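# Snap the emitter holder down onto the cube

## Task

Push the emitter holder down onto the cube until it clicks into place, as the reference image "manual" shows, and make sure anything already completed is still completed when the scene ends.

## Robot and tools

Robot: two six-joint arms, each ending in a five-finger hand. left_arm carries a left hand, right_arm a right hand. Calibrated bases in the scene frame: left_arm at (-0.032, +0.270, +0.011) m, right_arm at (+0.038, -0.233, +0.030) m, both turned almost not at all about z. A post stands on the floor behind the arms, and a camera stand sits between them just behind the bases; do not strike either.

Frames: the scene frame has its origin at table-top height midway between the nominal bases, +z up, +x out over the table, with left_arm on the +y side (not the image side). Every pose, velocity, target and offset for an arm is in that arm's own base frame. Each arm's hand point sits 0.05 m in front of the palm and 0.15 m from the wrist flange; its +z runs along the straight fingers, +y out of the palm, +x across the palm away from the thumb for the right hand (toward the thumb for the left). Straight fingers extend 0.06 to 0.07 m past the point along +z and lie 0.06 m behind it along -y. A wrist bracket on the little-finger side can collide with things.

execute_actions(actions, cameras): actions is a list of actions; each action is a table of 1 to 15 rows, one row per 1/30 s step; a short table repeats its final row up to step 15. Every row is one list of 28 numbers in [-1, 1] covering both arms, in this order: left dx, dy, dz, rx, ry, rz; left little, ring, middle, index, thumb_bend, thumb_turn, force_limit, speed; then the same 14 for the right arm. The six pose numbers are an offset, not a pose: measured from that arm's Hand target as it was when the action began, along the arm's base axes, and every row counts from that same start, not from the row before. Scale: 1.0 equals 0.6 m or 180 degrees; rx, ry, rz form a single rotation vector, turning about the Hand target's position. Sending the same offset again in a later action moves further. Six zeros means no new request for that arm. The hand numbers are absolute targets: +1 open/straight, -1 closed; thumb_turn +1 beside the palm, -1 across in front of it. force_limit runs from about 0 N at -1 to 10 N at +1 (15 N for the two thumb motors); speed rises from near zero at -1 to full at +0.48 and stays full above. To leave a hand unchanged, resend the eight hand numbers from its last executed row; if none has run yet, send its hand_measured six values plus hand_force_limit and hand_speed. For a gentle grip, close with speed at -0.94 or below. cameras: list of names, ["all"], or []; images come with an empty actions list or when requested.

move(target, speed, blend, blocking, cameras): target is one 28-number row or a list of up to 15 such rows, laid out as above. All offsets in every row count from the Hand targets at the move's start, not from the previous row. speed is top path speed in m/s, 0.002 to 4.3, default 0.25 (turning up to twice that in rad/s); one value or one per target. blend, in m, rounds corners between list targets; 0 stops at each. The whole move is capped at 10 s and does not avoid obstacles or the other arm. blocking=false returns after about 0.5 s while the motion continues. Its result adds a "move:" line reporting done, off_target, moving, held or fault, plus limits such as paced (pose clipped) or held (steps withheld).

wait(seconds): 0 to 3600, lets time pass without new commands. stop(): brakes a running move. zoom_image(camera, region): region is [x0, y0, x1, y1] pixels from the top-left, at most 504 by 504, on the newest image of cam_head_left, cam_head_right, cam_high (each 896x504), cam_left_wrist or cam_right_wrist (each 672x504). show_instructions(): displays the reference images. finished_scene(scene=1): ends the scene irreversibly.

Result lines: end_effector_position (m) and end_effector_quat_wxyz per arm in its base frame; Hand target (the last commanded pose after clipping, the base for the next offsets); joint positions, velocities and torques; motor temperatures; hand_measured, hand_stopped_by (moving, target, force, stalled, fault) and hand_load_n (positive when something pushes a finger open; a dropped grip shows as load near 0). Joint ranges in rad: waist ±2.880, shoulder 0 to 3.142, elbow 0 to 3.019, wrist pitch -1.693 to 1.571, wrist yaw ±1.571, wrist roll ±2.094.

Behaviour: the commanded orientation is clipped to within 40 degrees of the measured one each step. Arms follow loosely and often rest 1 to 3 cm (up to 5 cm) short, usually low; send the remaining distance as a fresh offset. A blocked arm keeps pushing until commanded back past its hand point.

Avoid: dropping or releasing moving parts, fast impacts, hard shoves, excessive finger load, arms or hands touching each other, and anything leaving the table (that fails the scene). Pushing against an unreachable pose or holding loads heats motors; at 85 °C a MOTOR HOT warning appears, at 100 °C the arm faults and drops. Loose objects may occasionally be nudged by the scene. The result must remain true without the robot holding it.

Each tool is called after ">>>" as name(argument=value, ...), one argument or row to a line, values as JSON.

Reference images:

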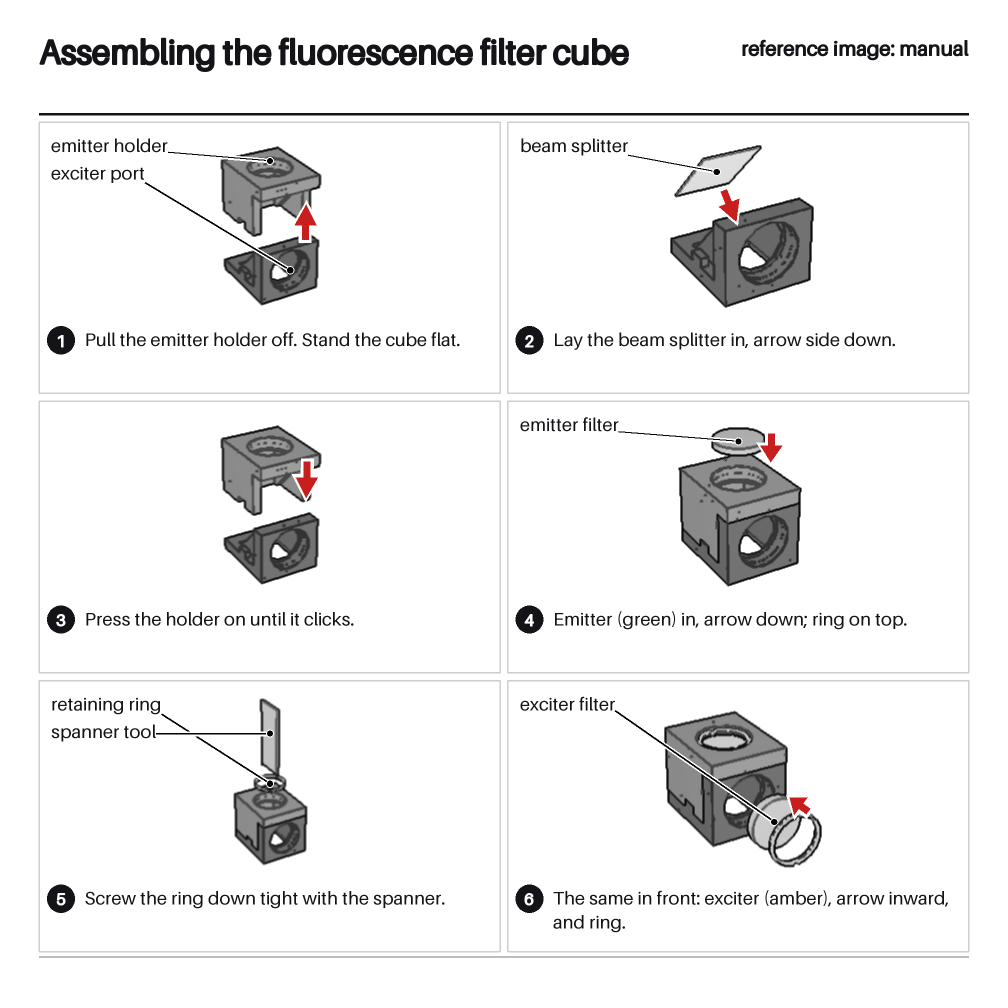

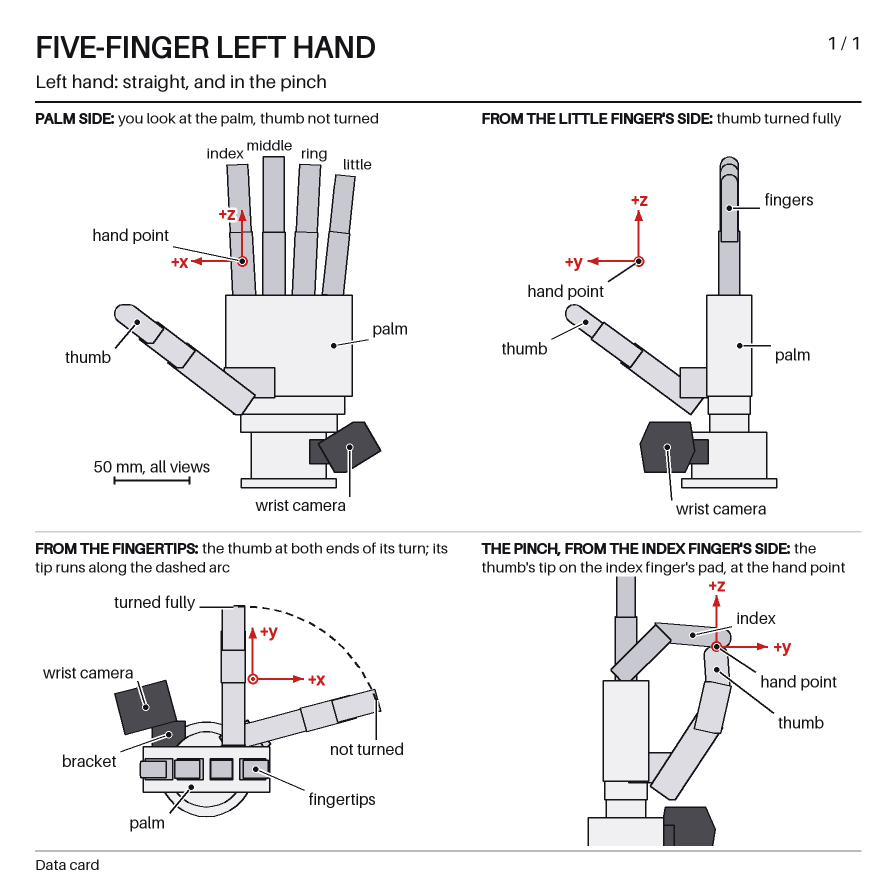

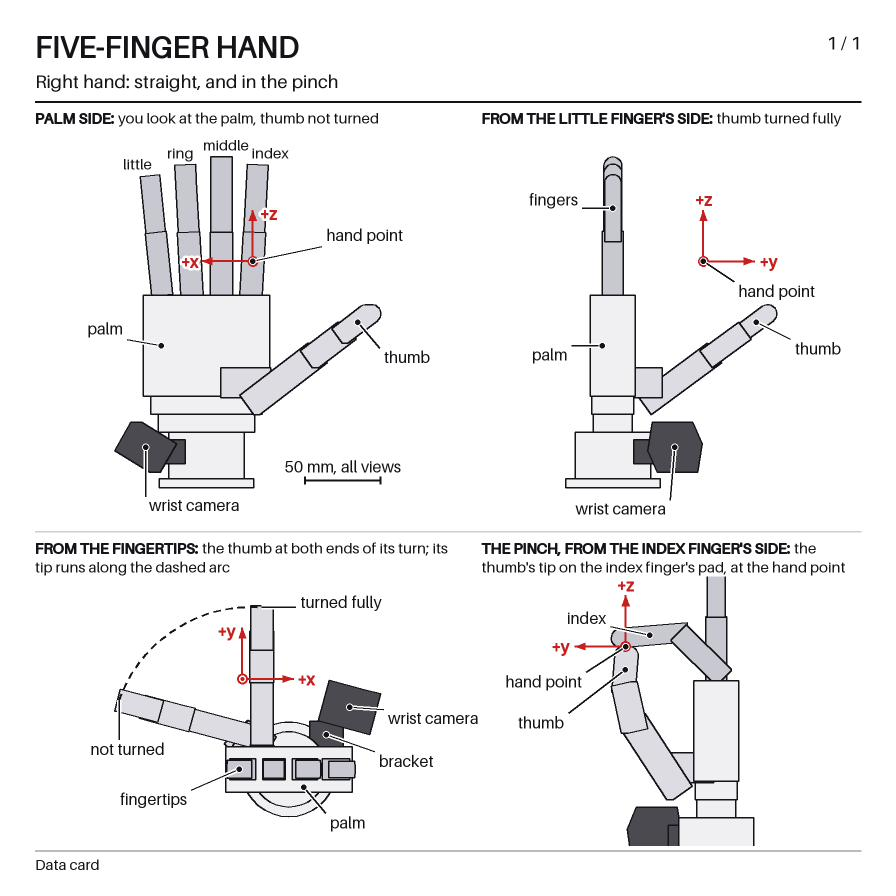

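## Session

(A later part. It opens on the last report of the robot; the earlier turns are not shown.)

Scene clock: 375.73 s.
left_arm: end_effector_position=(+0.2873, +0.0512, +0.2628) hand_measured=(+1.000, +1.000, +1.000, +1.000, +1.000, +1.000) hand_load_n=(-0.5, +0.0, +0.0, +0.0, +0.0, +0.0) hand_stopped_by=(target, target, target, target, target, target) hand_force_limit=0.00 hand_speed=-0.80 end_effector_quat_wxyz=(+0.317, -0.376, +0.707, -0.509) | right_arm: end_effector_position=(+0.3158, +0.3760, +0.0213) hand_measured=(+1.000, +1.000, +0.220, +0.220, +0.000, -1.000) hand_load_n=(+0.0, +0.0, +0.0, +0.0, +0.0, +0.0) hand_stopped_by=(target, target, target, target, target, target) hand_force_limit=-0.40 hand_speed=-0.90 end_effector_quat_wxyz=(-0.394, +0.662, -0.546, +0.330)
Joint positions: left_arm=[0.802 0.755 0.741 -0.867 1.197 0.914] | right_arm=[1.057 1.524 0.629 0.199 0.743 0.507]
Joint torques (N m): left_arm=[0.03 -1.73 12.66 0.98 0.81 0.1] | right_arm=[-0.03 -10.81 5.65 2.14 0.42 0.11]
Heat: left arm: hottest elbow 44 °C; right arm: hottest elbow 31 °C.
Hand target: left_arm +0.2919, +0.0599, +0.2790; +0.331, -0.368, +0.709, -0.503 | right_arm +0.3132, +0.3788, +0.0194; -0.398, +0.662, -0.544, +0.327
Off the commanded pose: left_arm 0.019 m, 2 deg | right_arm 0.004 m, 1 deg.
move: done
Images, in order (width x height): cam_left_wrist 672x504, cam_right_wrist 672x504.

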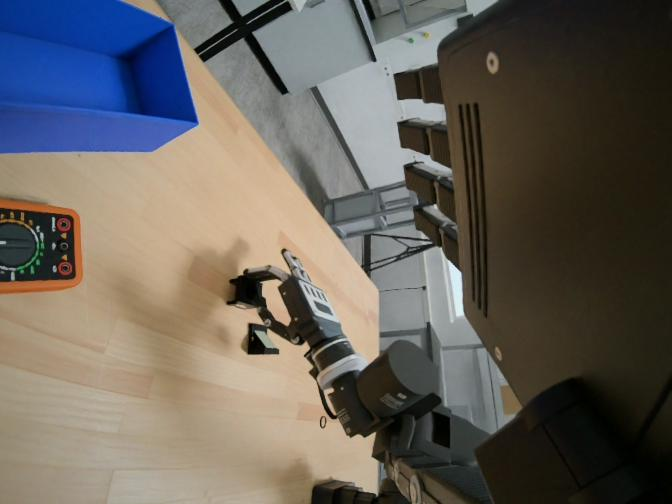

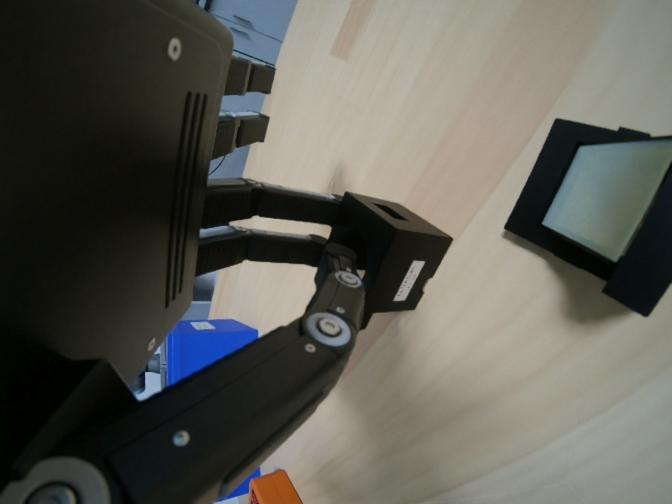

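>>> move(
  target=[0,0,0,0,0,0,1,1,1,1,1,1,0,-0.8,0,0,0,0,0,0,1,1,0.22,0.22,0.42,-1,-0.4,-0.7],
  speed=0.05,
)

>>> move(
  target=[0,0,0,0,0,0,1,1,1,1,1,1,0,-0.8,0,0,-0.014,0,0,0,1,1,0.22,0.22,0.42,-1,-0.4,-0.7],
  speed=0.04,
  cameras=["cam_right_wrist","cam_left_wrist"],
)

>>> zoom_image(
  camera="cam_right_wrist",
  region=[300, 160, 540, 360],
)

>>> zoom_image(
  camera="cam_left_wrist",
  region=[200, 230, 300, 330],
)

Scene clock: 387.73 s.
left_arm: end_effector_position=(+0.2873, +0.0512, +0.2628) hand_measured=(+1.000, +1.000, +1.000, +1.000, +1.000, +1.000) hand_load_n=(+0.0, +0.0, +0.0, -0.5, +0.0, +0.0) hand_stopped_by=(target, target, target, target, target, target) hand_force_limit=0.00 hand_speed=-0.80 end_effector_quat_wxyz=(+0.317, -0.376, +0.707, -0.509) | right_arm: end_effector_position=(+0.3160, +0.3763, +0.0215) hand_measured=(+1.000, +1.000, +0.220, +0.220, +0.420, -1.000) hand_load_n=(+0.0, +0.0, +0.0, +0.0, +0.0, +0.0) hand_stopped_by=(target, target, target, target, target, target) hand_force_limit=-0.40 hand_speed=-0.70 end_effector_quat_wxyz=(-0.394, +0.661, -0.546, +0.330)
Joint positions: left_arm=[0.802 0.755 0.741 -0.867 1.197 0.914] | right_arm=[1.057 1.525 0.629 0.202 0.743 0.507]
Joint torques (N m): left_arm=[0.26 -1.73 12.63 0.99 0.82 0.09] | right_arm=[-0.03 -10.87 5.67 2.03 0.42 0.11]
Heat: left arm: hottest elbow 44 °C; right arm: hottest elbow 31 °C.
Hand target: left_arm +0.2919, +0.0599, +0.2790; +0.331, -0.368, +0.709, -0.503 | right_arm +0.3131, +0.3787, +0.0193; -0.398, +0.662, -0.544, +0.327
Off the commanded pose: left_arm 0.019 m, 2 deg | right_arm 0.004 m, 1 deg.
move: done

Scene clock: 388.43 s.
left_arm: end_effector_position=(+0.2873, +0.0512, +0.2628) hand_measured=(+1.000, +1.000, +1.000, +1.000, +1.000, +1.000) hand_load_n=(-0.5, -0.5, +0.0, +0.0, +0.0, +0.0) hand_stopped_by=(target, target, target, target, target, target) hand_force_limit=0.00 hand_speed=-0.80 end_effector_quat_wxyz=(+0.317, -0.376, +0.707, -0.509) | right_arm: end_effector_position=(+0.3156, +0.3756, +0.0121) hand_measured=(+1.000, +1.000, +0.220, +0.220, +0.420, -1.000) hand_load_n=(+0.0, +0.0, +0.0, +0.0, +0.0, +0.0) hand_stopped_by=(target, target, target, target, target, target) hand_force_limit=-0.40 hand_speed=-0.70 end_effector_quat_wxyz=(-0.392, +0.662, -0.546, +0.330)
Joint positions: left_arm=[0.802 0.755 0.741 -0.867 1.197 0.914] | right_arm=[1.057 1.55 0.623 0.227 0.743 0.507]
Joint torques (N m): left_arm=[0.09 -1.61 12.66 1.01 0.82 0.11] | right_arm=[-0.03 -10.99 5.45 2.21 0.43 0.12]
Heat: left arm: hottest elbow 44 °C; right arm: hottest elbow 31 °C.
Hand target: left_arm +0.2919, +0.0599, +0.2790; +0.331, -0.368, +0.709, -0.503 | right_arm +0.3132, +0.3788, +0.0110; -0.398, +0.662, -0.544, +0.327
Off the commanded pose: left_arm 0.019 m, 2 deg | right_arm 0.004 m, 1 deg.
move: done
Images, in order (width x height): cam_left_wrist 672x504, cam_right_wrist 672x504.

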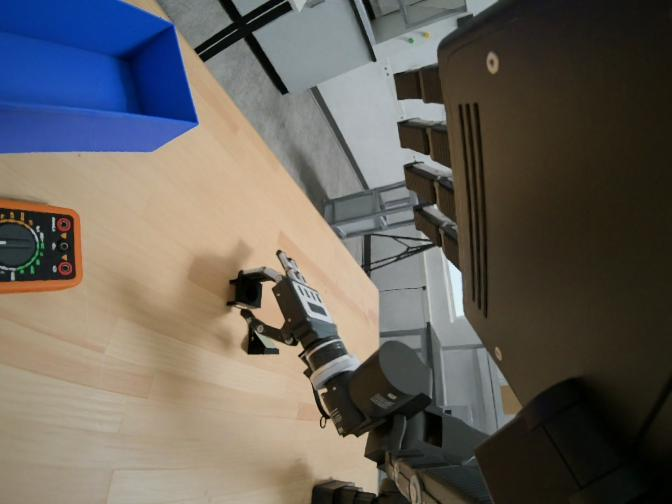

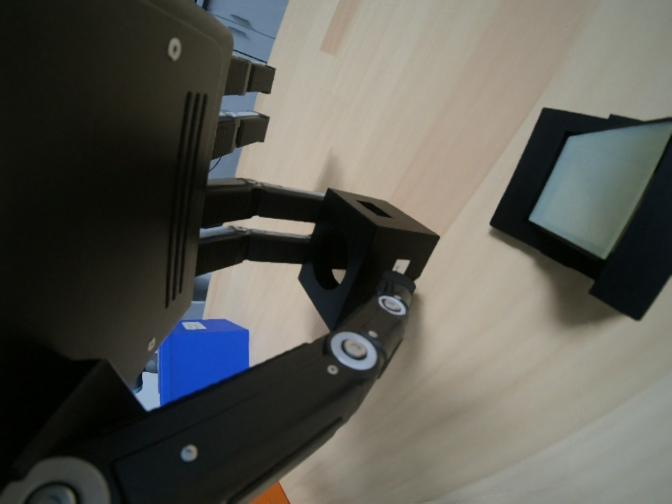

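Scaled by 2.100 from the camera's image (finer frame: 960x720).

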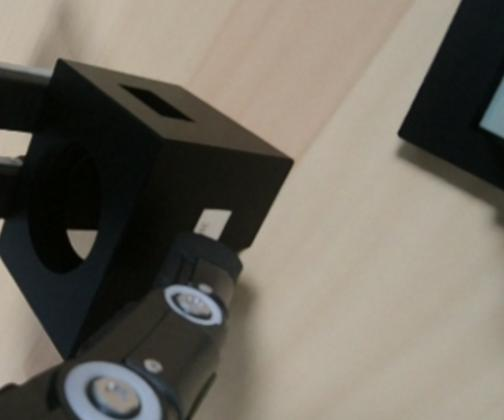

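Scaled by 5.040 from the camera's image (finer frame: 960x720).

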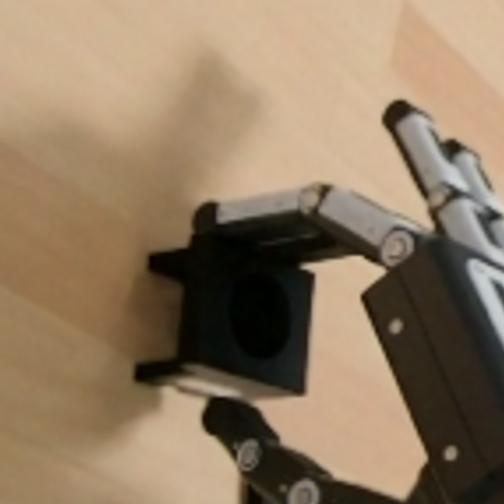

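>>> move(
  target=[0,0,0,0,0,0,1,1,1,1,1,1,0,-0.8,0,0,0,0,0,0,1,1,0.22,0.22,0.15,-1,-0.4,-0.9],
  speed=0.05,
  cameras=["cam_right_wrist","cam_left_wrist"],
)

>>> zoom_image(
  camera="cam_right_wrist",
  region=[300, 160, 540, 360],
)

>>> zoom_image(
  camera="cam_left_wrist",
  region=[200, 230, 300, 330],
)

Scene clock: 392.30 s.
left_arm: end_effector_position=(+0.2873, +0.0512, +0.2628) hand_measured=(+1.000, +1.000, +1.000, +1.000, +1.000, +1.000) hand_load_n=(+0.0, +0.0, +0.0, +0.0, +0.0, +0.0) hand_stopped_by=(target, target, target, target, target, target) hand_force_limit=0.00 hand_speed=-0.80 end_effector_quat_wxyz=(+0.317, -0.376, +0.707, -0.509) | right_arm: end_effector_position=(+0.3156, +0.3757, +0.0121) hand_measured=(+1.000, +1.000, +0.220, +0.220, +0.304, -1.000) hand_load_n=(+0.0, +0.0, +1.5, +1.5, +4.5, +0.5) hand_stopped_by=(target, target, target, target, force, target) hand_force_limit=-0.40 hand_speed=-0.90 end_effector_quat_wxyz=(-0.392, +0.663, -0.546, +0.330)
Joint positions: left_arm=[0.802 0.755 0.741 -0.867 1.197 0.914] | right_arm=[1.057 1.55 0.623 0.227 0.742 0.507]
Joint torques (N m): left_arm=[0.26 -1.61 12.7 0.95 0.79 0.11] | right_arm=[-0.09 -10.99 5.48 2.18 0.43 0.11]
Heat: left arm: hottest elbow 44 °C; right arm: hottest elbow 31 °C.
Hand target: left_arm +0.2919, +0.0599, +0.2790; +0.331, -0.368, +0.709, -0.503 | right_arm +0.3132, +0.3788, +0.0110; -0.398, +0.662, -0.544, +0.327
Off the commanded pose: left_arm 0.019 m, 2 deg | right_arm 0.004 m, 1 deg.
move: done
Images, in order (width x height): cam_left_wrist 672x504, cam_right_wrist 672x504.

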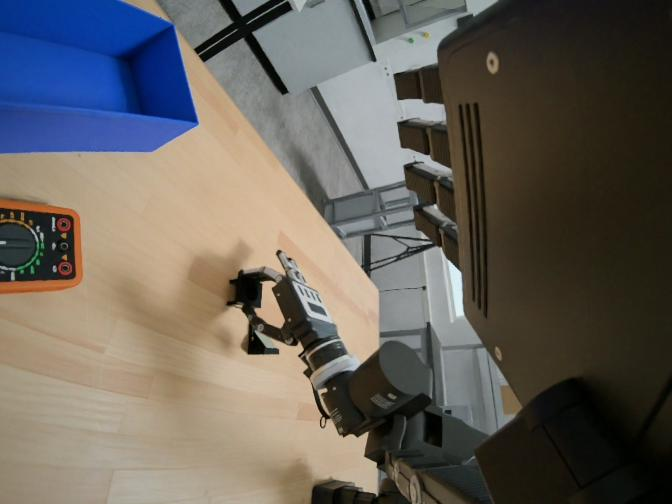

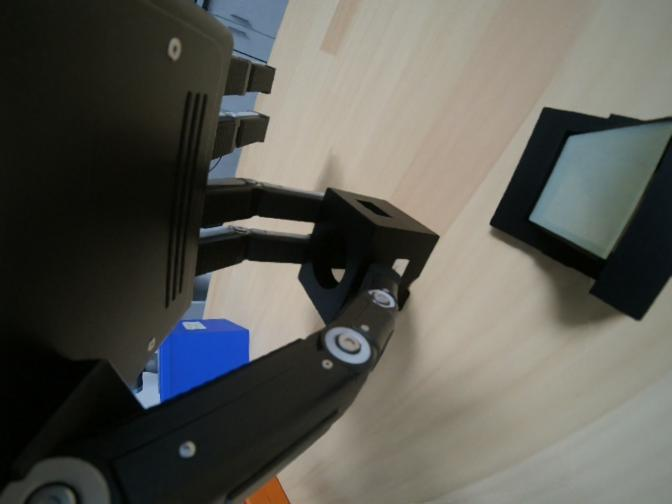

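Scaled by 2.100 from the camera's image (finer frame: 960x720).

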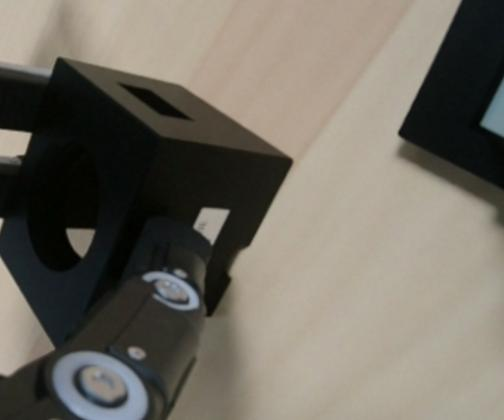

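Scaled by 5.040 from the camera's image (finer frame: 960x720).

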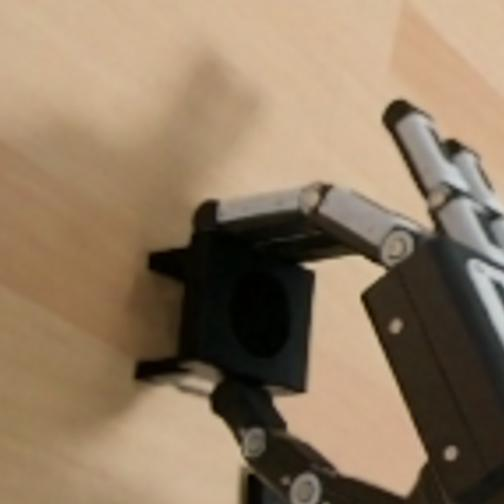

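>>> move(
  target=[0,0,0,0,0,0,1,1,1,1,1,1,0,-0.8,0,0,0,0,0,0,1,1,0.22,0.22,0.1,-1,0.0,-0.94],
  speed=0.05,
)

>>> move(
  target=[0,0,0,0,0,0,1,1,1,1,1,1,0,-0.8,0,0,0.04,0,0,0,1,1,0.22,0.22,0.1,-1,0.0,-0.94],
  speed=0.04,
  cameras=["cam_right_wrist","cam_left_wrist"],
)

>>> zoom_image(
  camera="cam_right_wrist",
  region=[300, 160, 540, 360],
)

>>> zoom_image(
  camera="cam_left_wrist",
  region=[200, 230, 300, 330],
)

Scene clock: 399.07 s.
left_arm: end_effector_position=(+0.2873, +0.0512, +0.2628) hand_measured=(+1.000, +1.000, +1.000, +1.000, +1.000, +1.000) hand_load_n=(+0.0, -0.5, +0.0, +0.0, +0.0, +0.0) hand_stopped_by=(target, target, target, target, target, target) hand_force_limit=0.00 hand_speed=-0.80 end_effector_quat_wxyz=(+0.317, -0.376, +0.707, -0.509) | right_arm: end_effector_position=(+0.3156, +0.3757, +0.0121) hand_measured=(+1.000, +1.000, +0.220, +0.220, +0.290, -1.000) hand_load_n=(+0.0, +0.0, +2.5, +2.5, +7.5, +0.5) hand_stopped_by=(target, target, target, target, force, target) hand_force_limit=0.00 hand_speed=-0.94 end_effector_quat_wxyz=(-0.392, +0.663, -0.546, +0.330)
Joint positions: left_arm=[0.802 0.755 0.741 -0.867 1.197 0.914] | right_arm=[1.057 1.55 0.623 0.227 0.742 0.507]
Joint torques (N m): left_arm=[0.21 -1.73 12.7 0.99 0.81 0.1] | right_arm=[-0.03 -10.99 5.48 2.22 0.43 0.11]
Heat: left arm: hottest elbow 44 °C; right arm: hottest waist 30 °C.
Hand target: left_arm +0.2919, +0.0599, +0.2790; +0.331, -0.368, +0.709, -0.503 | right_arm +0.3132, +0.3788, +0.0110; -0.398, +0.662, -0.544, +0.327
Off the commanded pose: left_arm 0.019 m, 2 deg | right_arm 0.004 m, 1 deg.
move: done

Scene clock: 400.23 s.
left_arm: end_effector_position=(+0.2873, +0.0512, +0.2628) hand_measured=(+1.000, +1.000, +1.000, +1.000, +1.000, +1.000) hand_load_n=(+0.0, -0.5, +0.0, +0.0, +0.0, +0.0) hand_stopped_by=(target, target, target, target, target, target) hand_force_limit=0.00 hand_speed=-0.80 end_effector_quat_wxyz=(+0.317, -0.376, +0.707, -0.509) | right_arm: end_effector_position=(+0.3119, +0.3695, +0.0196) hand_measured=(+1.000, +1.000, +0.220, +0.220, +0.290, -1.000) hand_load_n=(+0.0, +0.0, +3.0, +3.0, +7.5, +0.5) hand_stopped_by=(target, target, target, target, force, target) hand_force_limit=0.00 hand_speed=-0.94 end_effector_quat_wxyz=(-0.383, +0.668, -0.545, +0.331)
Joint positions: left_arm=[0.802 0.755 0.741 -0.867 1.197 0.914] | right_arm=[1.057 1.511 0.623 0.166 0.741 0.507]
Joint torques (N m): left_arm=[0.26 -1.73 12.52 0.98 0.82 0.1] | right_arm=[-0.09 -13.22 7.02 1.36 0.48 0.11]
Heat: left arm: hottest elbow 44 °C; right arm: hottest waist 30 °C.
Hand target: left_arm +0.2919, +0.0599, +0.2790; +0.331, -0.368, +0.709, -0.503 | right_arm +0.3132, +0.3788, +0.0349; -0.398, +0.662, -0.544, +0.327
Off the commanded pose: left_arm 0.019 m, 2 deg | right_arm 0.018 m, 2 deg.
move: off_target (right_arm)
Images, in order (width x height): cam_left_wrist 672x504, cam_right_wrist 672x504.

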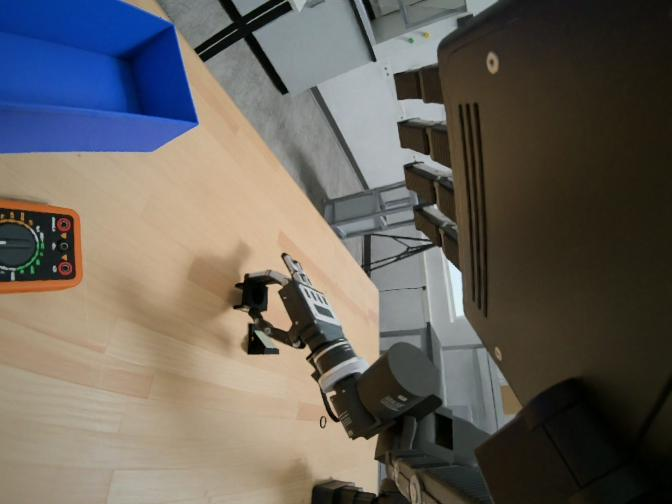

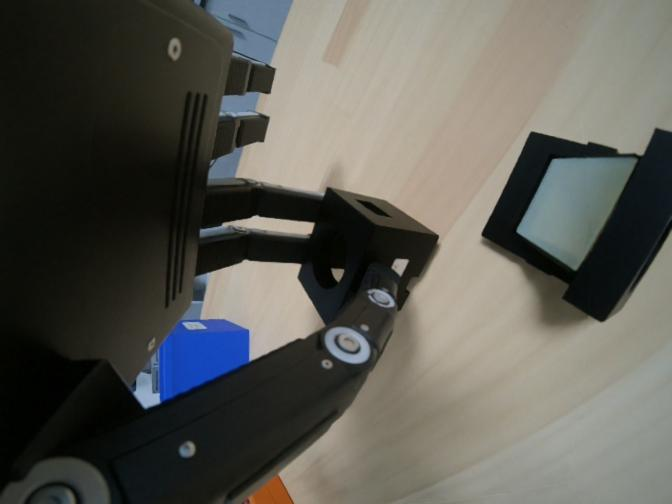

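Scaled by 2.100 from the camera's image (finer frame: 960x720).

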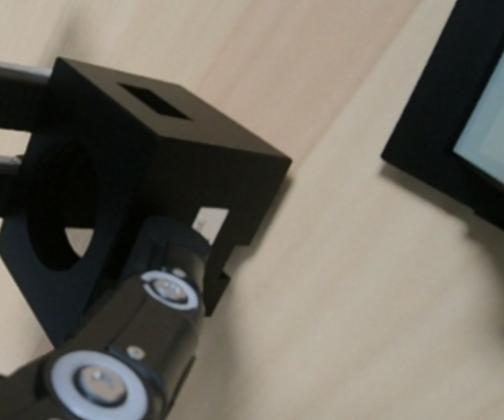

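Scaled by 5.040 from the camera's image (finer frame: 960x720).

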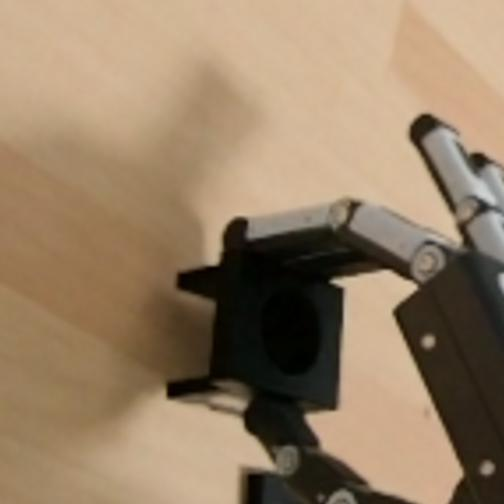

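>>> move(
  target=[0,0,0,0,0,0,1,1,1,1,1,1,0,-0.8,0,0,0.08,0,0,0,1,1,0.22,0.22,0.1,-1,0.0,-0.94],
  speed=0.1,
  cameras=["cam_left_wrist","cam_right_wrist"],
)

Scene clock: 417.10 s.
left_arm: end_effector_position=(+0.2873, +0.0512, +0.2628) hand_measured=(+1.000, +1.000, +1.000, +1.000, +1.000, +1.000) hand_load_n=(+0.0, +0.0, +0.0, +0.0, +0.0, +0.0) hand_stopped_by=(target, target, target, target, target, target) hand_force_limit=0.00 hand_speed=-0.80 end_effector_quat_wxyz=(+0.317, -0.376, +0.707, -0.509) | right_arm: end_effector_position=(+0.3028, +0.3536, +0.0504) hand_measured=(+1.000, +1.000, +0.220, +0.220, +0.290, -1.000) hand_load_n=(+0.0, +0.0, +2.5, +2.5, +7.5, +0.5) hand_stopped_by=(target, target, target, target, force, target) hand_force_limit=0.00 hand_speed=-0.94 end_effector_quat_wxyz=(-0.367, +0.678, -0.543, +0.334)
Joint positions: left_arm=[0.802 0.755 0.741 -0.867 1.197 0.914] | right_arm=[1.057 1.387 0.631 -0.004 0.74 0.507]
Joint torques (N m): left_arm=[0.32 -1.44 12.7 0.96 0.8 0.1] | right_arm=[-0.03 -11.93 10.73 1.21 0.52 0.11]
Heat: left arm: hottest elbow 45 °C; right arm: hottest elbow 31 °C.
Hand target: left_arm +0.2919, +0.0599, +0.2790; +0.331, -0.368, +0.709, -0.503 | right_arm +0.3132, +0.3788, +0.0830; -0.398, +0.662, -0.544, +0.327
Off the commanded pose: left_arm 0.019 m, 2 deg | right_arm 0.042 m, 4 deg.
move: off_target (right_arm)

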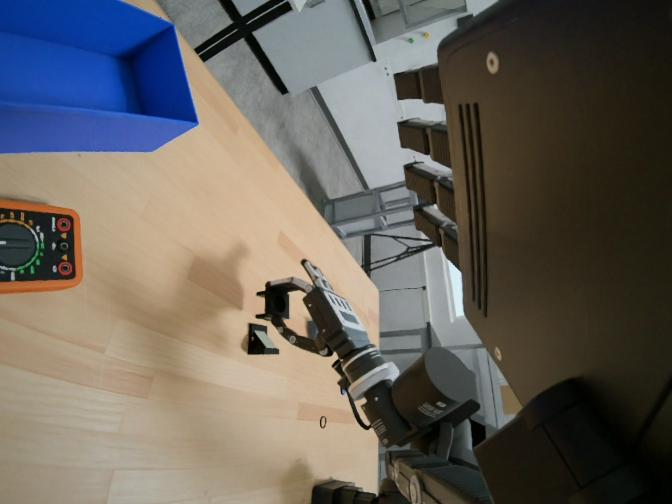

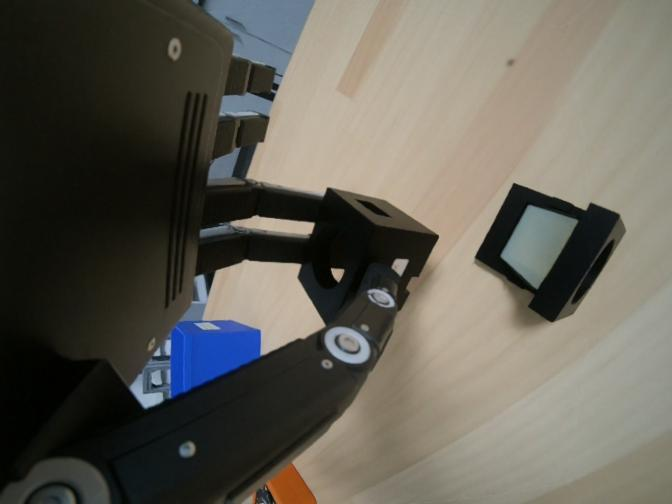

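>>> move(
  target=[
    [0,0,0,0,0,0,1,1,1,1,1,1,0,-0.8,0,0,0.09,0,0,0,1,1,0.22,0.22,0.1,-1,0.0,-0.94],
    [0,0,0,0,0,0,1,1,1,1,1,1,0,-0.8,-0.022,-0.0813,0.112,0,0,0.25,1,1,0.22,0.22,0.1,-1,0.0,-0.94],
  ],
  speed=[0.1,0.15],
  blend=0.02,
  cameras=["cam_left_wrist","cam_right_wrist"],
)

Scene clock: 428.77 s.
left_arm: end_effector_position=(+0.2873, +0.0512, +0.2628) hand_measured=(+1.000, +1.000, +1.000, +1.000, +1.000, +1.000) hand_load_n=(+0.0, -0.5, +0.0, -0.5, +0.0, +0.0) hand_stopped_by=(target, target, target, target, target, target) hand_force_limit=0.00 hand_speed=-0.80 end_effector_quat_wxyz=(+0.317, -0.376, +0.707, -0.509) | right_arm: end_effector_position=(+0.2933, +0.3322, +0.1374) hand_measured=(+1.000, +1.000, +0.220, +0.220, +0.290, -1.000) hand_load_n=(+0.0, +0.0, +2.5, +3.0, +7.5, +0.0) hand_stopped_by=(target, target, target, target, force, target) hand_force_limit=0.00 hand_speed=-0.94 end_effector_quat_wxyz=(-0.485, +0.826, -0.251, +0.141)
Joint positions: left_arm=[0.802 0.755 0.741 -0.867 1.197 0.914] | right_arm=[0.684 1.101 0.622 -0.054 -0.268 -0.143]
Joint torques (N m): left_arm=[0.38 -1.49 12.59 1.01 0.81 0.09] | right_arm=[-1.96 -9.11 9.03 1.62 -0.08 0.04]
Heat: left arm: hottest elbow 45 °C; right arm: hottest elbow 31 °C.
Hand target: left_arm +0.2919, +0.0599, +0.2790; +0.331, -0.368, +0.709, -0.503 | right_arm +0.3000, +0.3300, +0.1502; -0.493, +0.820, -0.249, +0.150
Off the commanded pose: left_arm 0.019 m, 2 deg | right_arm 0.015 m, 2 deg.
move: off_target (right_arm)

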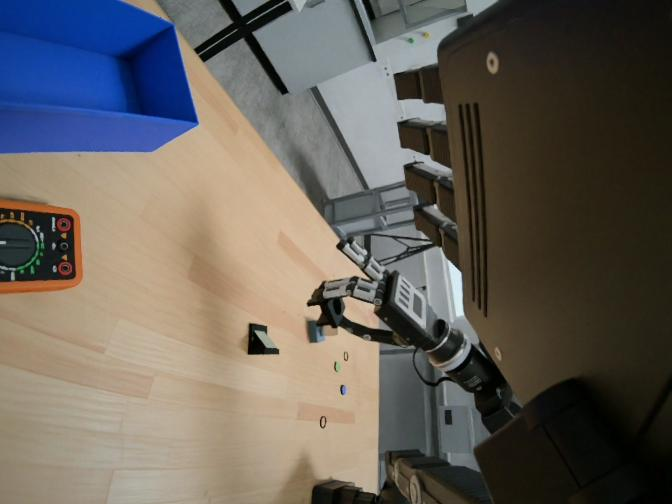

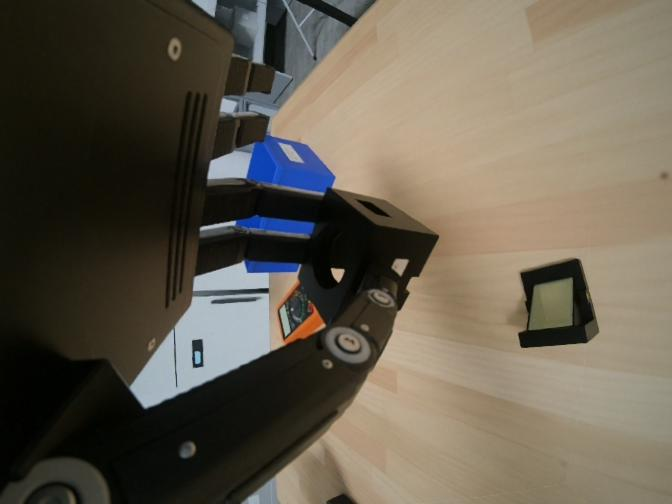

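>>> move(
  target=[0,0,0,0,0,0,1,1,1,1,1,1,0,-0.8,-0.065,-0.08,0,0,0,0.28,1,1,0.22,0.22,0.1,-1,0.0,-0.94],
  speed=0.15,
  cameras=["cam_left_wrist","cam_right_wrist","cam_head_right"],
)

Scene clock: 435.17 s.
left_arm: end_effector_position=(+0.2873, +0.0512, +0.2628) hand_measured=(+1.000, +1.000, +1.000, +1.000, +1.000, +1.000) hand_load_n=(+0.0, +0.0, +0.0, +0.0, +0.0, -0.5) hand_stopped_by=(target, target, target, target, target, target) hand_force_limit=0.00 hand_speed=-0.80 end_effector_quat_wxyz=(+0.317, -0.376, +0.707, -0.509) | right_arm: end_effector_position=(+0.2378, +0.2756, +0.1300) hand_measured=(+1.000, +1.000, +0.220, +0.220, +0.290, -1.000) hand_load_n=(+0.0, +0.0, +2.5, +2.5, +7.5, +0.0) hand_stopped_by=(target, target, target, target, force, target) hand_force_limit=0.00 hand_speed=-0.94 end_effector_quat_wxyz=(-0.500, +0.853, +0.115, -0.096)
Joint positions: left_arm=[0.802 0.755 0.741 -0.867 1.197 0.914] | right_arm=[0.45 1.312 0.858 -0.895 -1.055 -1.259]
Joint torques (N m): left_arm=[0.15 -1.49 12.67 0.94 0.8 0.09] | right_arm=[-2.14 -9.41 11.66 0.54 -0.74 0.07]
Heat: left arm: hottest elbow 45 °C; right arm: hottest elbow 32 °C.
Hand target: left_arm +0.2919, +0.0599, +0.2790; +0.331, -0.368, +0.709, -0.503 | right_arm +0.2610, +0.2820, +0.1502; -0.510, +0.848, +0.123, -0.074
Off the commanded pose: left_arm 0.019 m, 2 deg | right_arm 0.031 m, 3 deg.
move: off_target (right_arm)
Images, in order (width x height): cam_head_right 896x504, cam_left_wrist 672x504, cam_right_wrist 672x504.

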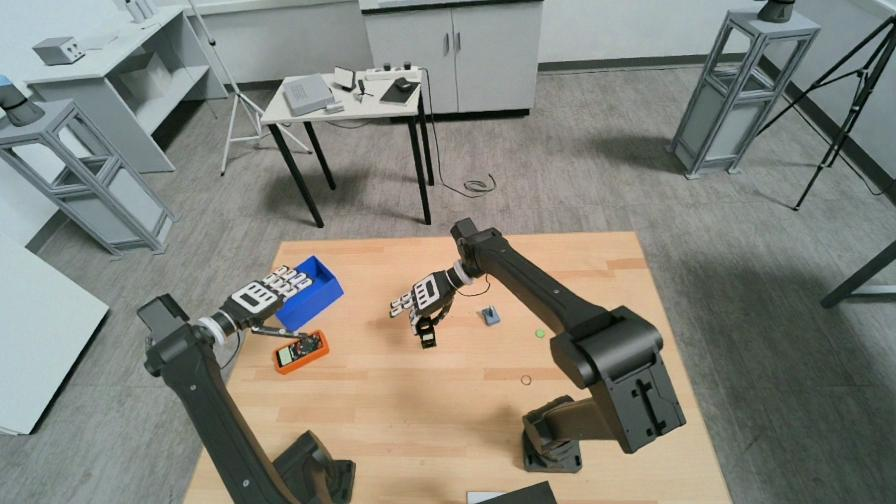

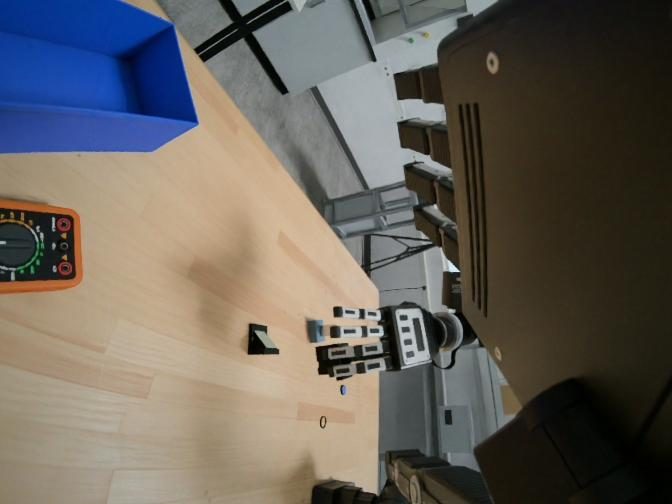

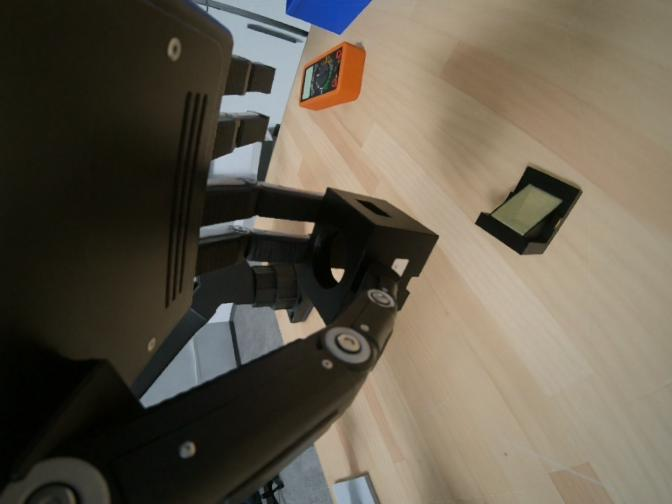

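>>> zoom_image(
  camera="cam_right_wrist",
  region=[280, 130, 600, 370],
)

>>> zoom_image(
  camera="cam_left_wrist",
  region=[220, 280, 400, 415],
)

Scaled by 1.575 from the camera's image (finer frame: 960x720).

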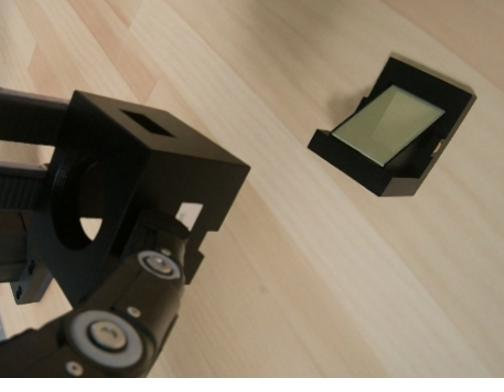

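Scaled by 2.800 from the camera's image (finer frame: 960x720).

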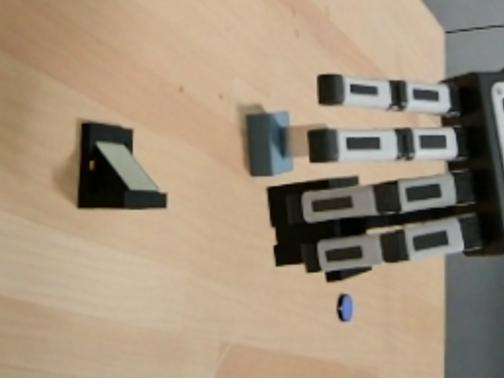

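>>> move(
  target=[0,0,0,0,0,0,1,1,1,1,1,1,0,-0.8,0.05,0.022,-0.04,0.0074,-0.022,-0.0167,1,1,0.22,0.22,0.1,-1,0.0,-0.94],
  speed=0.08,
  cameras=["cam_left_wrist","cam_right_wrist"],
)

>>> zoom_image(
  camera="cam_right_wrist",
  region=[280, 130, 600, 370],
)

>>> zoom_image(
  camera="cam_left_wrist",
  region=[220, 280, 400, 415],
)

Scene clock: 477.37 s.
left_arm: end_effector_position=(+0.2873, +0.0512, +0.2628) hand_measured=(+1.000, +1.000, +1.000, +1.000, +1.000, +1.000) hand_load_n=(+0.0, +0.0, +0.0, -0.5, +0.0, +0.0) hand_stopped_by=(target, target, target, target, target, target) hand_force_limit=0.00 hand_speed=-0.80 end_effector_quat_wxyz=(+0.317, -0.376, +0.707, -0.509) | right_arm: end_effector_position=(+0.2758, +0.2922, +0.1164) hand_measured=(+1.000, +1.000, +0.220, +0.220, +0.290, -1.000) hand_load_n=(+0.0, +0.0, +2.5, +2.5, +7.0, +0.0) hand_stopped_by=(target, target, target, target, force, target) hand_force_limit=0.00 hand_speed=-0.94 end_effector_quat_wxyz=(-0.511, +0.850, +0.119, -0.047)
Joint positions: left_arm=[0.802 0.755 0.741 -0.867 1.197 0.914] | right_arm=[0.447 1.36 0.858 -0.687 -1.035 -1.181]
Joint torques (N m): left_arm=[0.09 -1.79 12.6 0.98 0.81 0.08] | right_arm=[-1.73 -10.46 9.25 1.61 -0.52 0.17]
Motor temperatures (°C): left_arm=[29 24 45 26 26 24] | right_arm=[30 27 39 24 27 26]
Heat: left arm: hottest elbow 45 °C; right arm: hottest elbow 39 °C.
Hand target: left_arm +0.2919, +0.0599, +0.2790; +0.331, -0.368, +0.709, -0.503 | right_arm +0.2910, +0.2953, +0.1261; -0.517, +0.847, +0.120, -0.030
Off the commanded pose: left_arm 0.019 m, 2 deg | right_arm 0.018 m, 2 deg.
move: off_target (right_arm)

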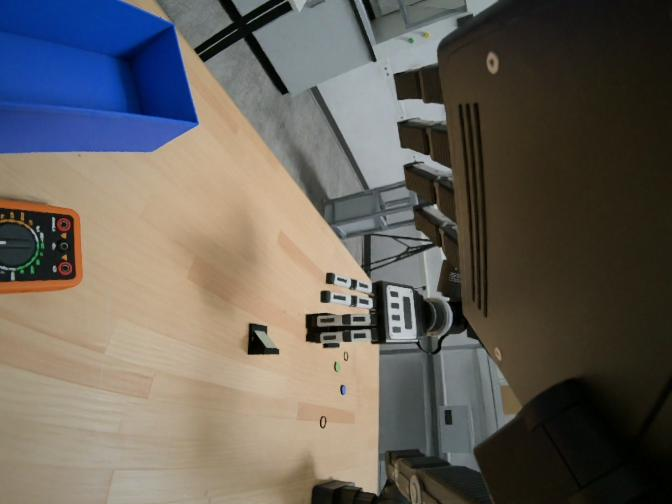

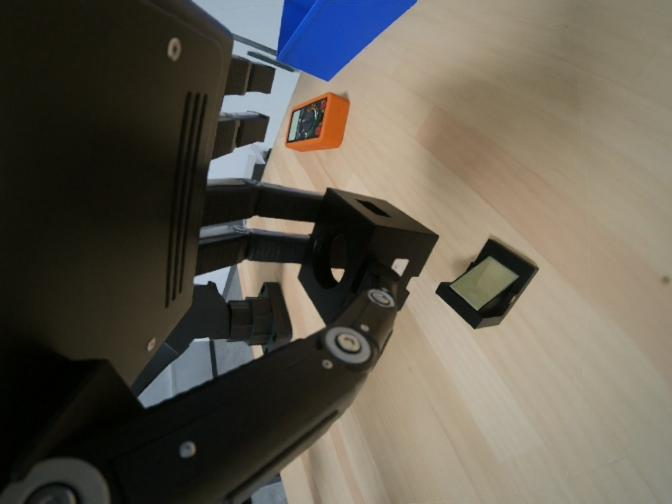

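Scaled by 1.575 from the camera's image (finer frame: 960x720).

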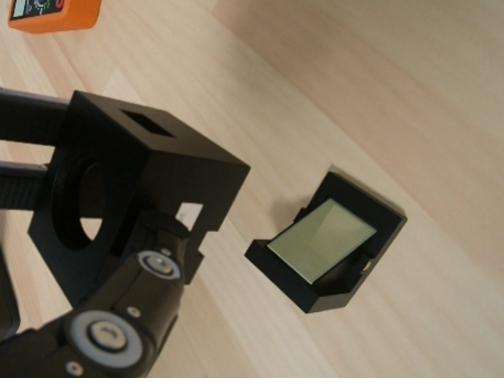

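Scaled by 2.800 from the camera's image (finer frame: 960x720).

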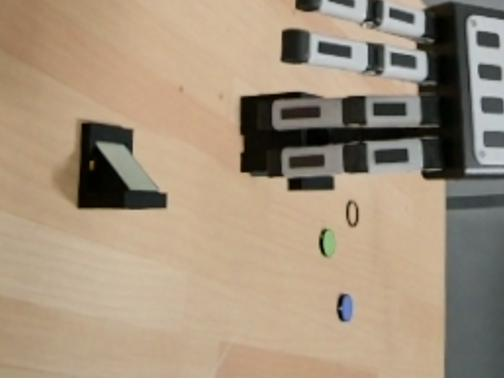

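>>> move(
  target=[0,0,0,0,0,0,1,1,1,1,1,1,0,-0.8,-0.008,0,-0.07,0,0,0,1,1,0.22,0.22,0.1,-1,0.0,-0.94],
  speed=0.06,
  cameras=["cam_left_wrist","cam_right_wrist"],
)

>>> zoom_image(
  camera="cam_right_wrist",
  region=[280, 170, 520, 350],
)

>>> zoom_image(
  camera="cam_left_wrist",
  region=[220, 280, 400, 415],
)

Scene clock: 498.50 s.
left_arm: end_effector_position=(+0.2873, +0.0512, +0.2628) hand_measured=(+1.000, +1.000, +1.000, +1.000, +1.000, +1.000) hand_load_n=(+0.0, +0.0, +0.0, +0.0, +0.0, +0.0) hand_stopped_by=(target, target, target, target, target, target) hand_force_limit=0.00 hand_speed=-0.80 end_effector_quat_wxyz=(+0.317, -0.376, +0.707, -0.509) | right_arm: end_effector_position=(+0.2822, +0.2951, +0.0832) hand_measured=(+1.000, +1.000, +0.220, +0.220, +0.290, -1.000) hand_load_n=(+0.0, +0.0, +2.5, +2.5, +7.0, +0.5) hand_stopped_by=(target, target, target, target, force, target) hand_force_limit=0.00 hand_speed=-0.94 end_effector_quat_wxyz=(-0.514, +0.848, +0.122, -0.035)
Joint positions: left_arm=[0.802 0.755 0.741 -0.867 1.197 0.914] | right_arm=[0.447 1.417 0.809 -0.548 -1.032 -1.17]
Joint torques (N m): left_arm=[0.09 -1.61 12.68 0.95 0.8 0.09] | right_arm=[-1.08 -10.87 6.94 1.68 -0.52 0.17]
Heat: left arm: hottest elbow 46 °C; right arm: hottest elbow 38 °C.
Hand target: left_arm +0.2919, +0.0599, +0.2790; +0.331, -0.368, +0.709, -0.503 | right_arm +0.2861, +0.2953, +0.0842; -0.517, +0.847, +0.120, -0.030
Off the commanded pose: left_arm 0.019 m, 2 deg | right_arm 0.004 m, 1 deg.
move: done

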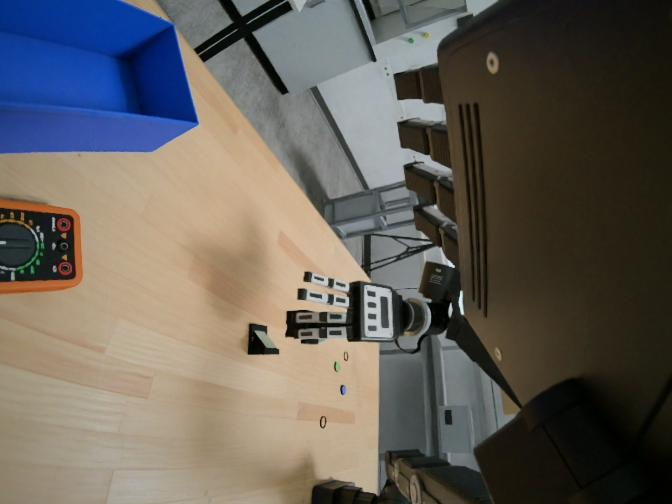

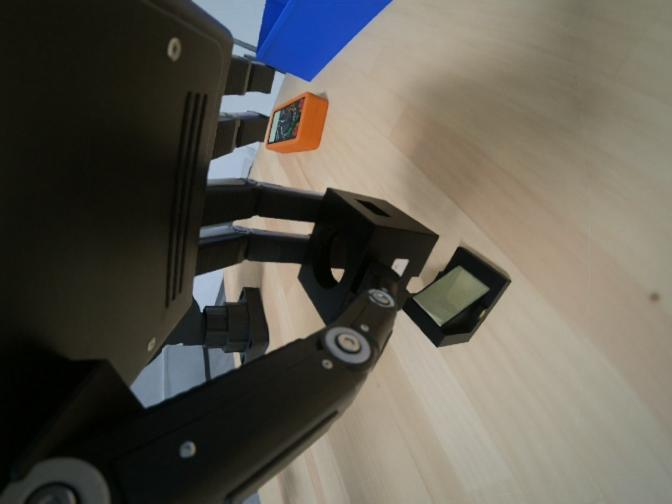

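Scaled by 2.100 from the camera's image (finer frame: 960x720).

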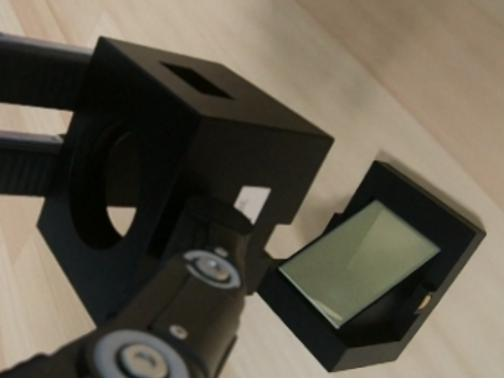

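Scaled by 2.800 from the camera's image (finer frame: 960x720).

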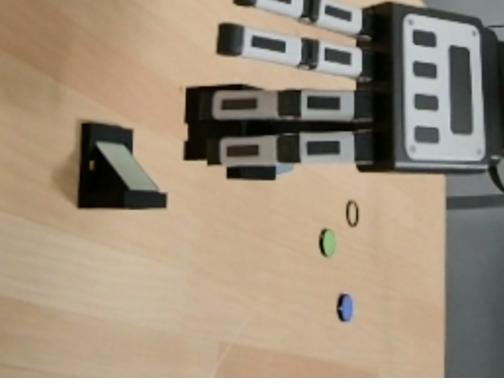

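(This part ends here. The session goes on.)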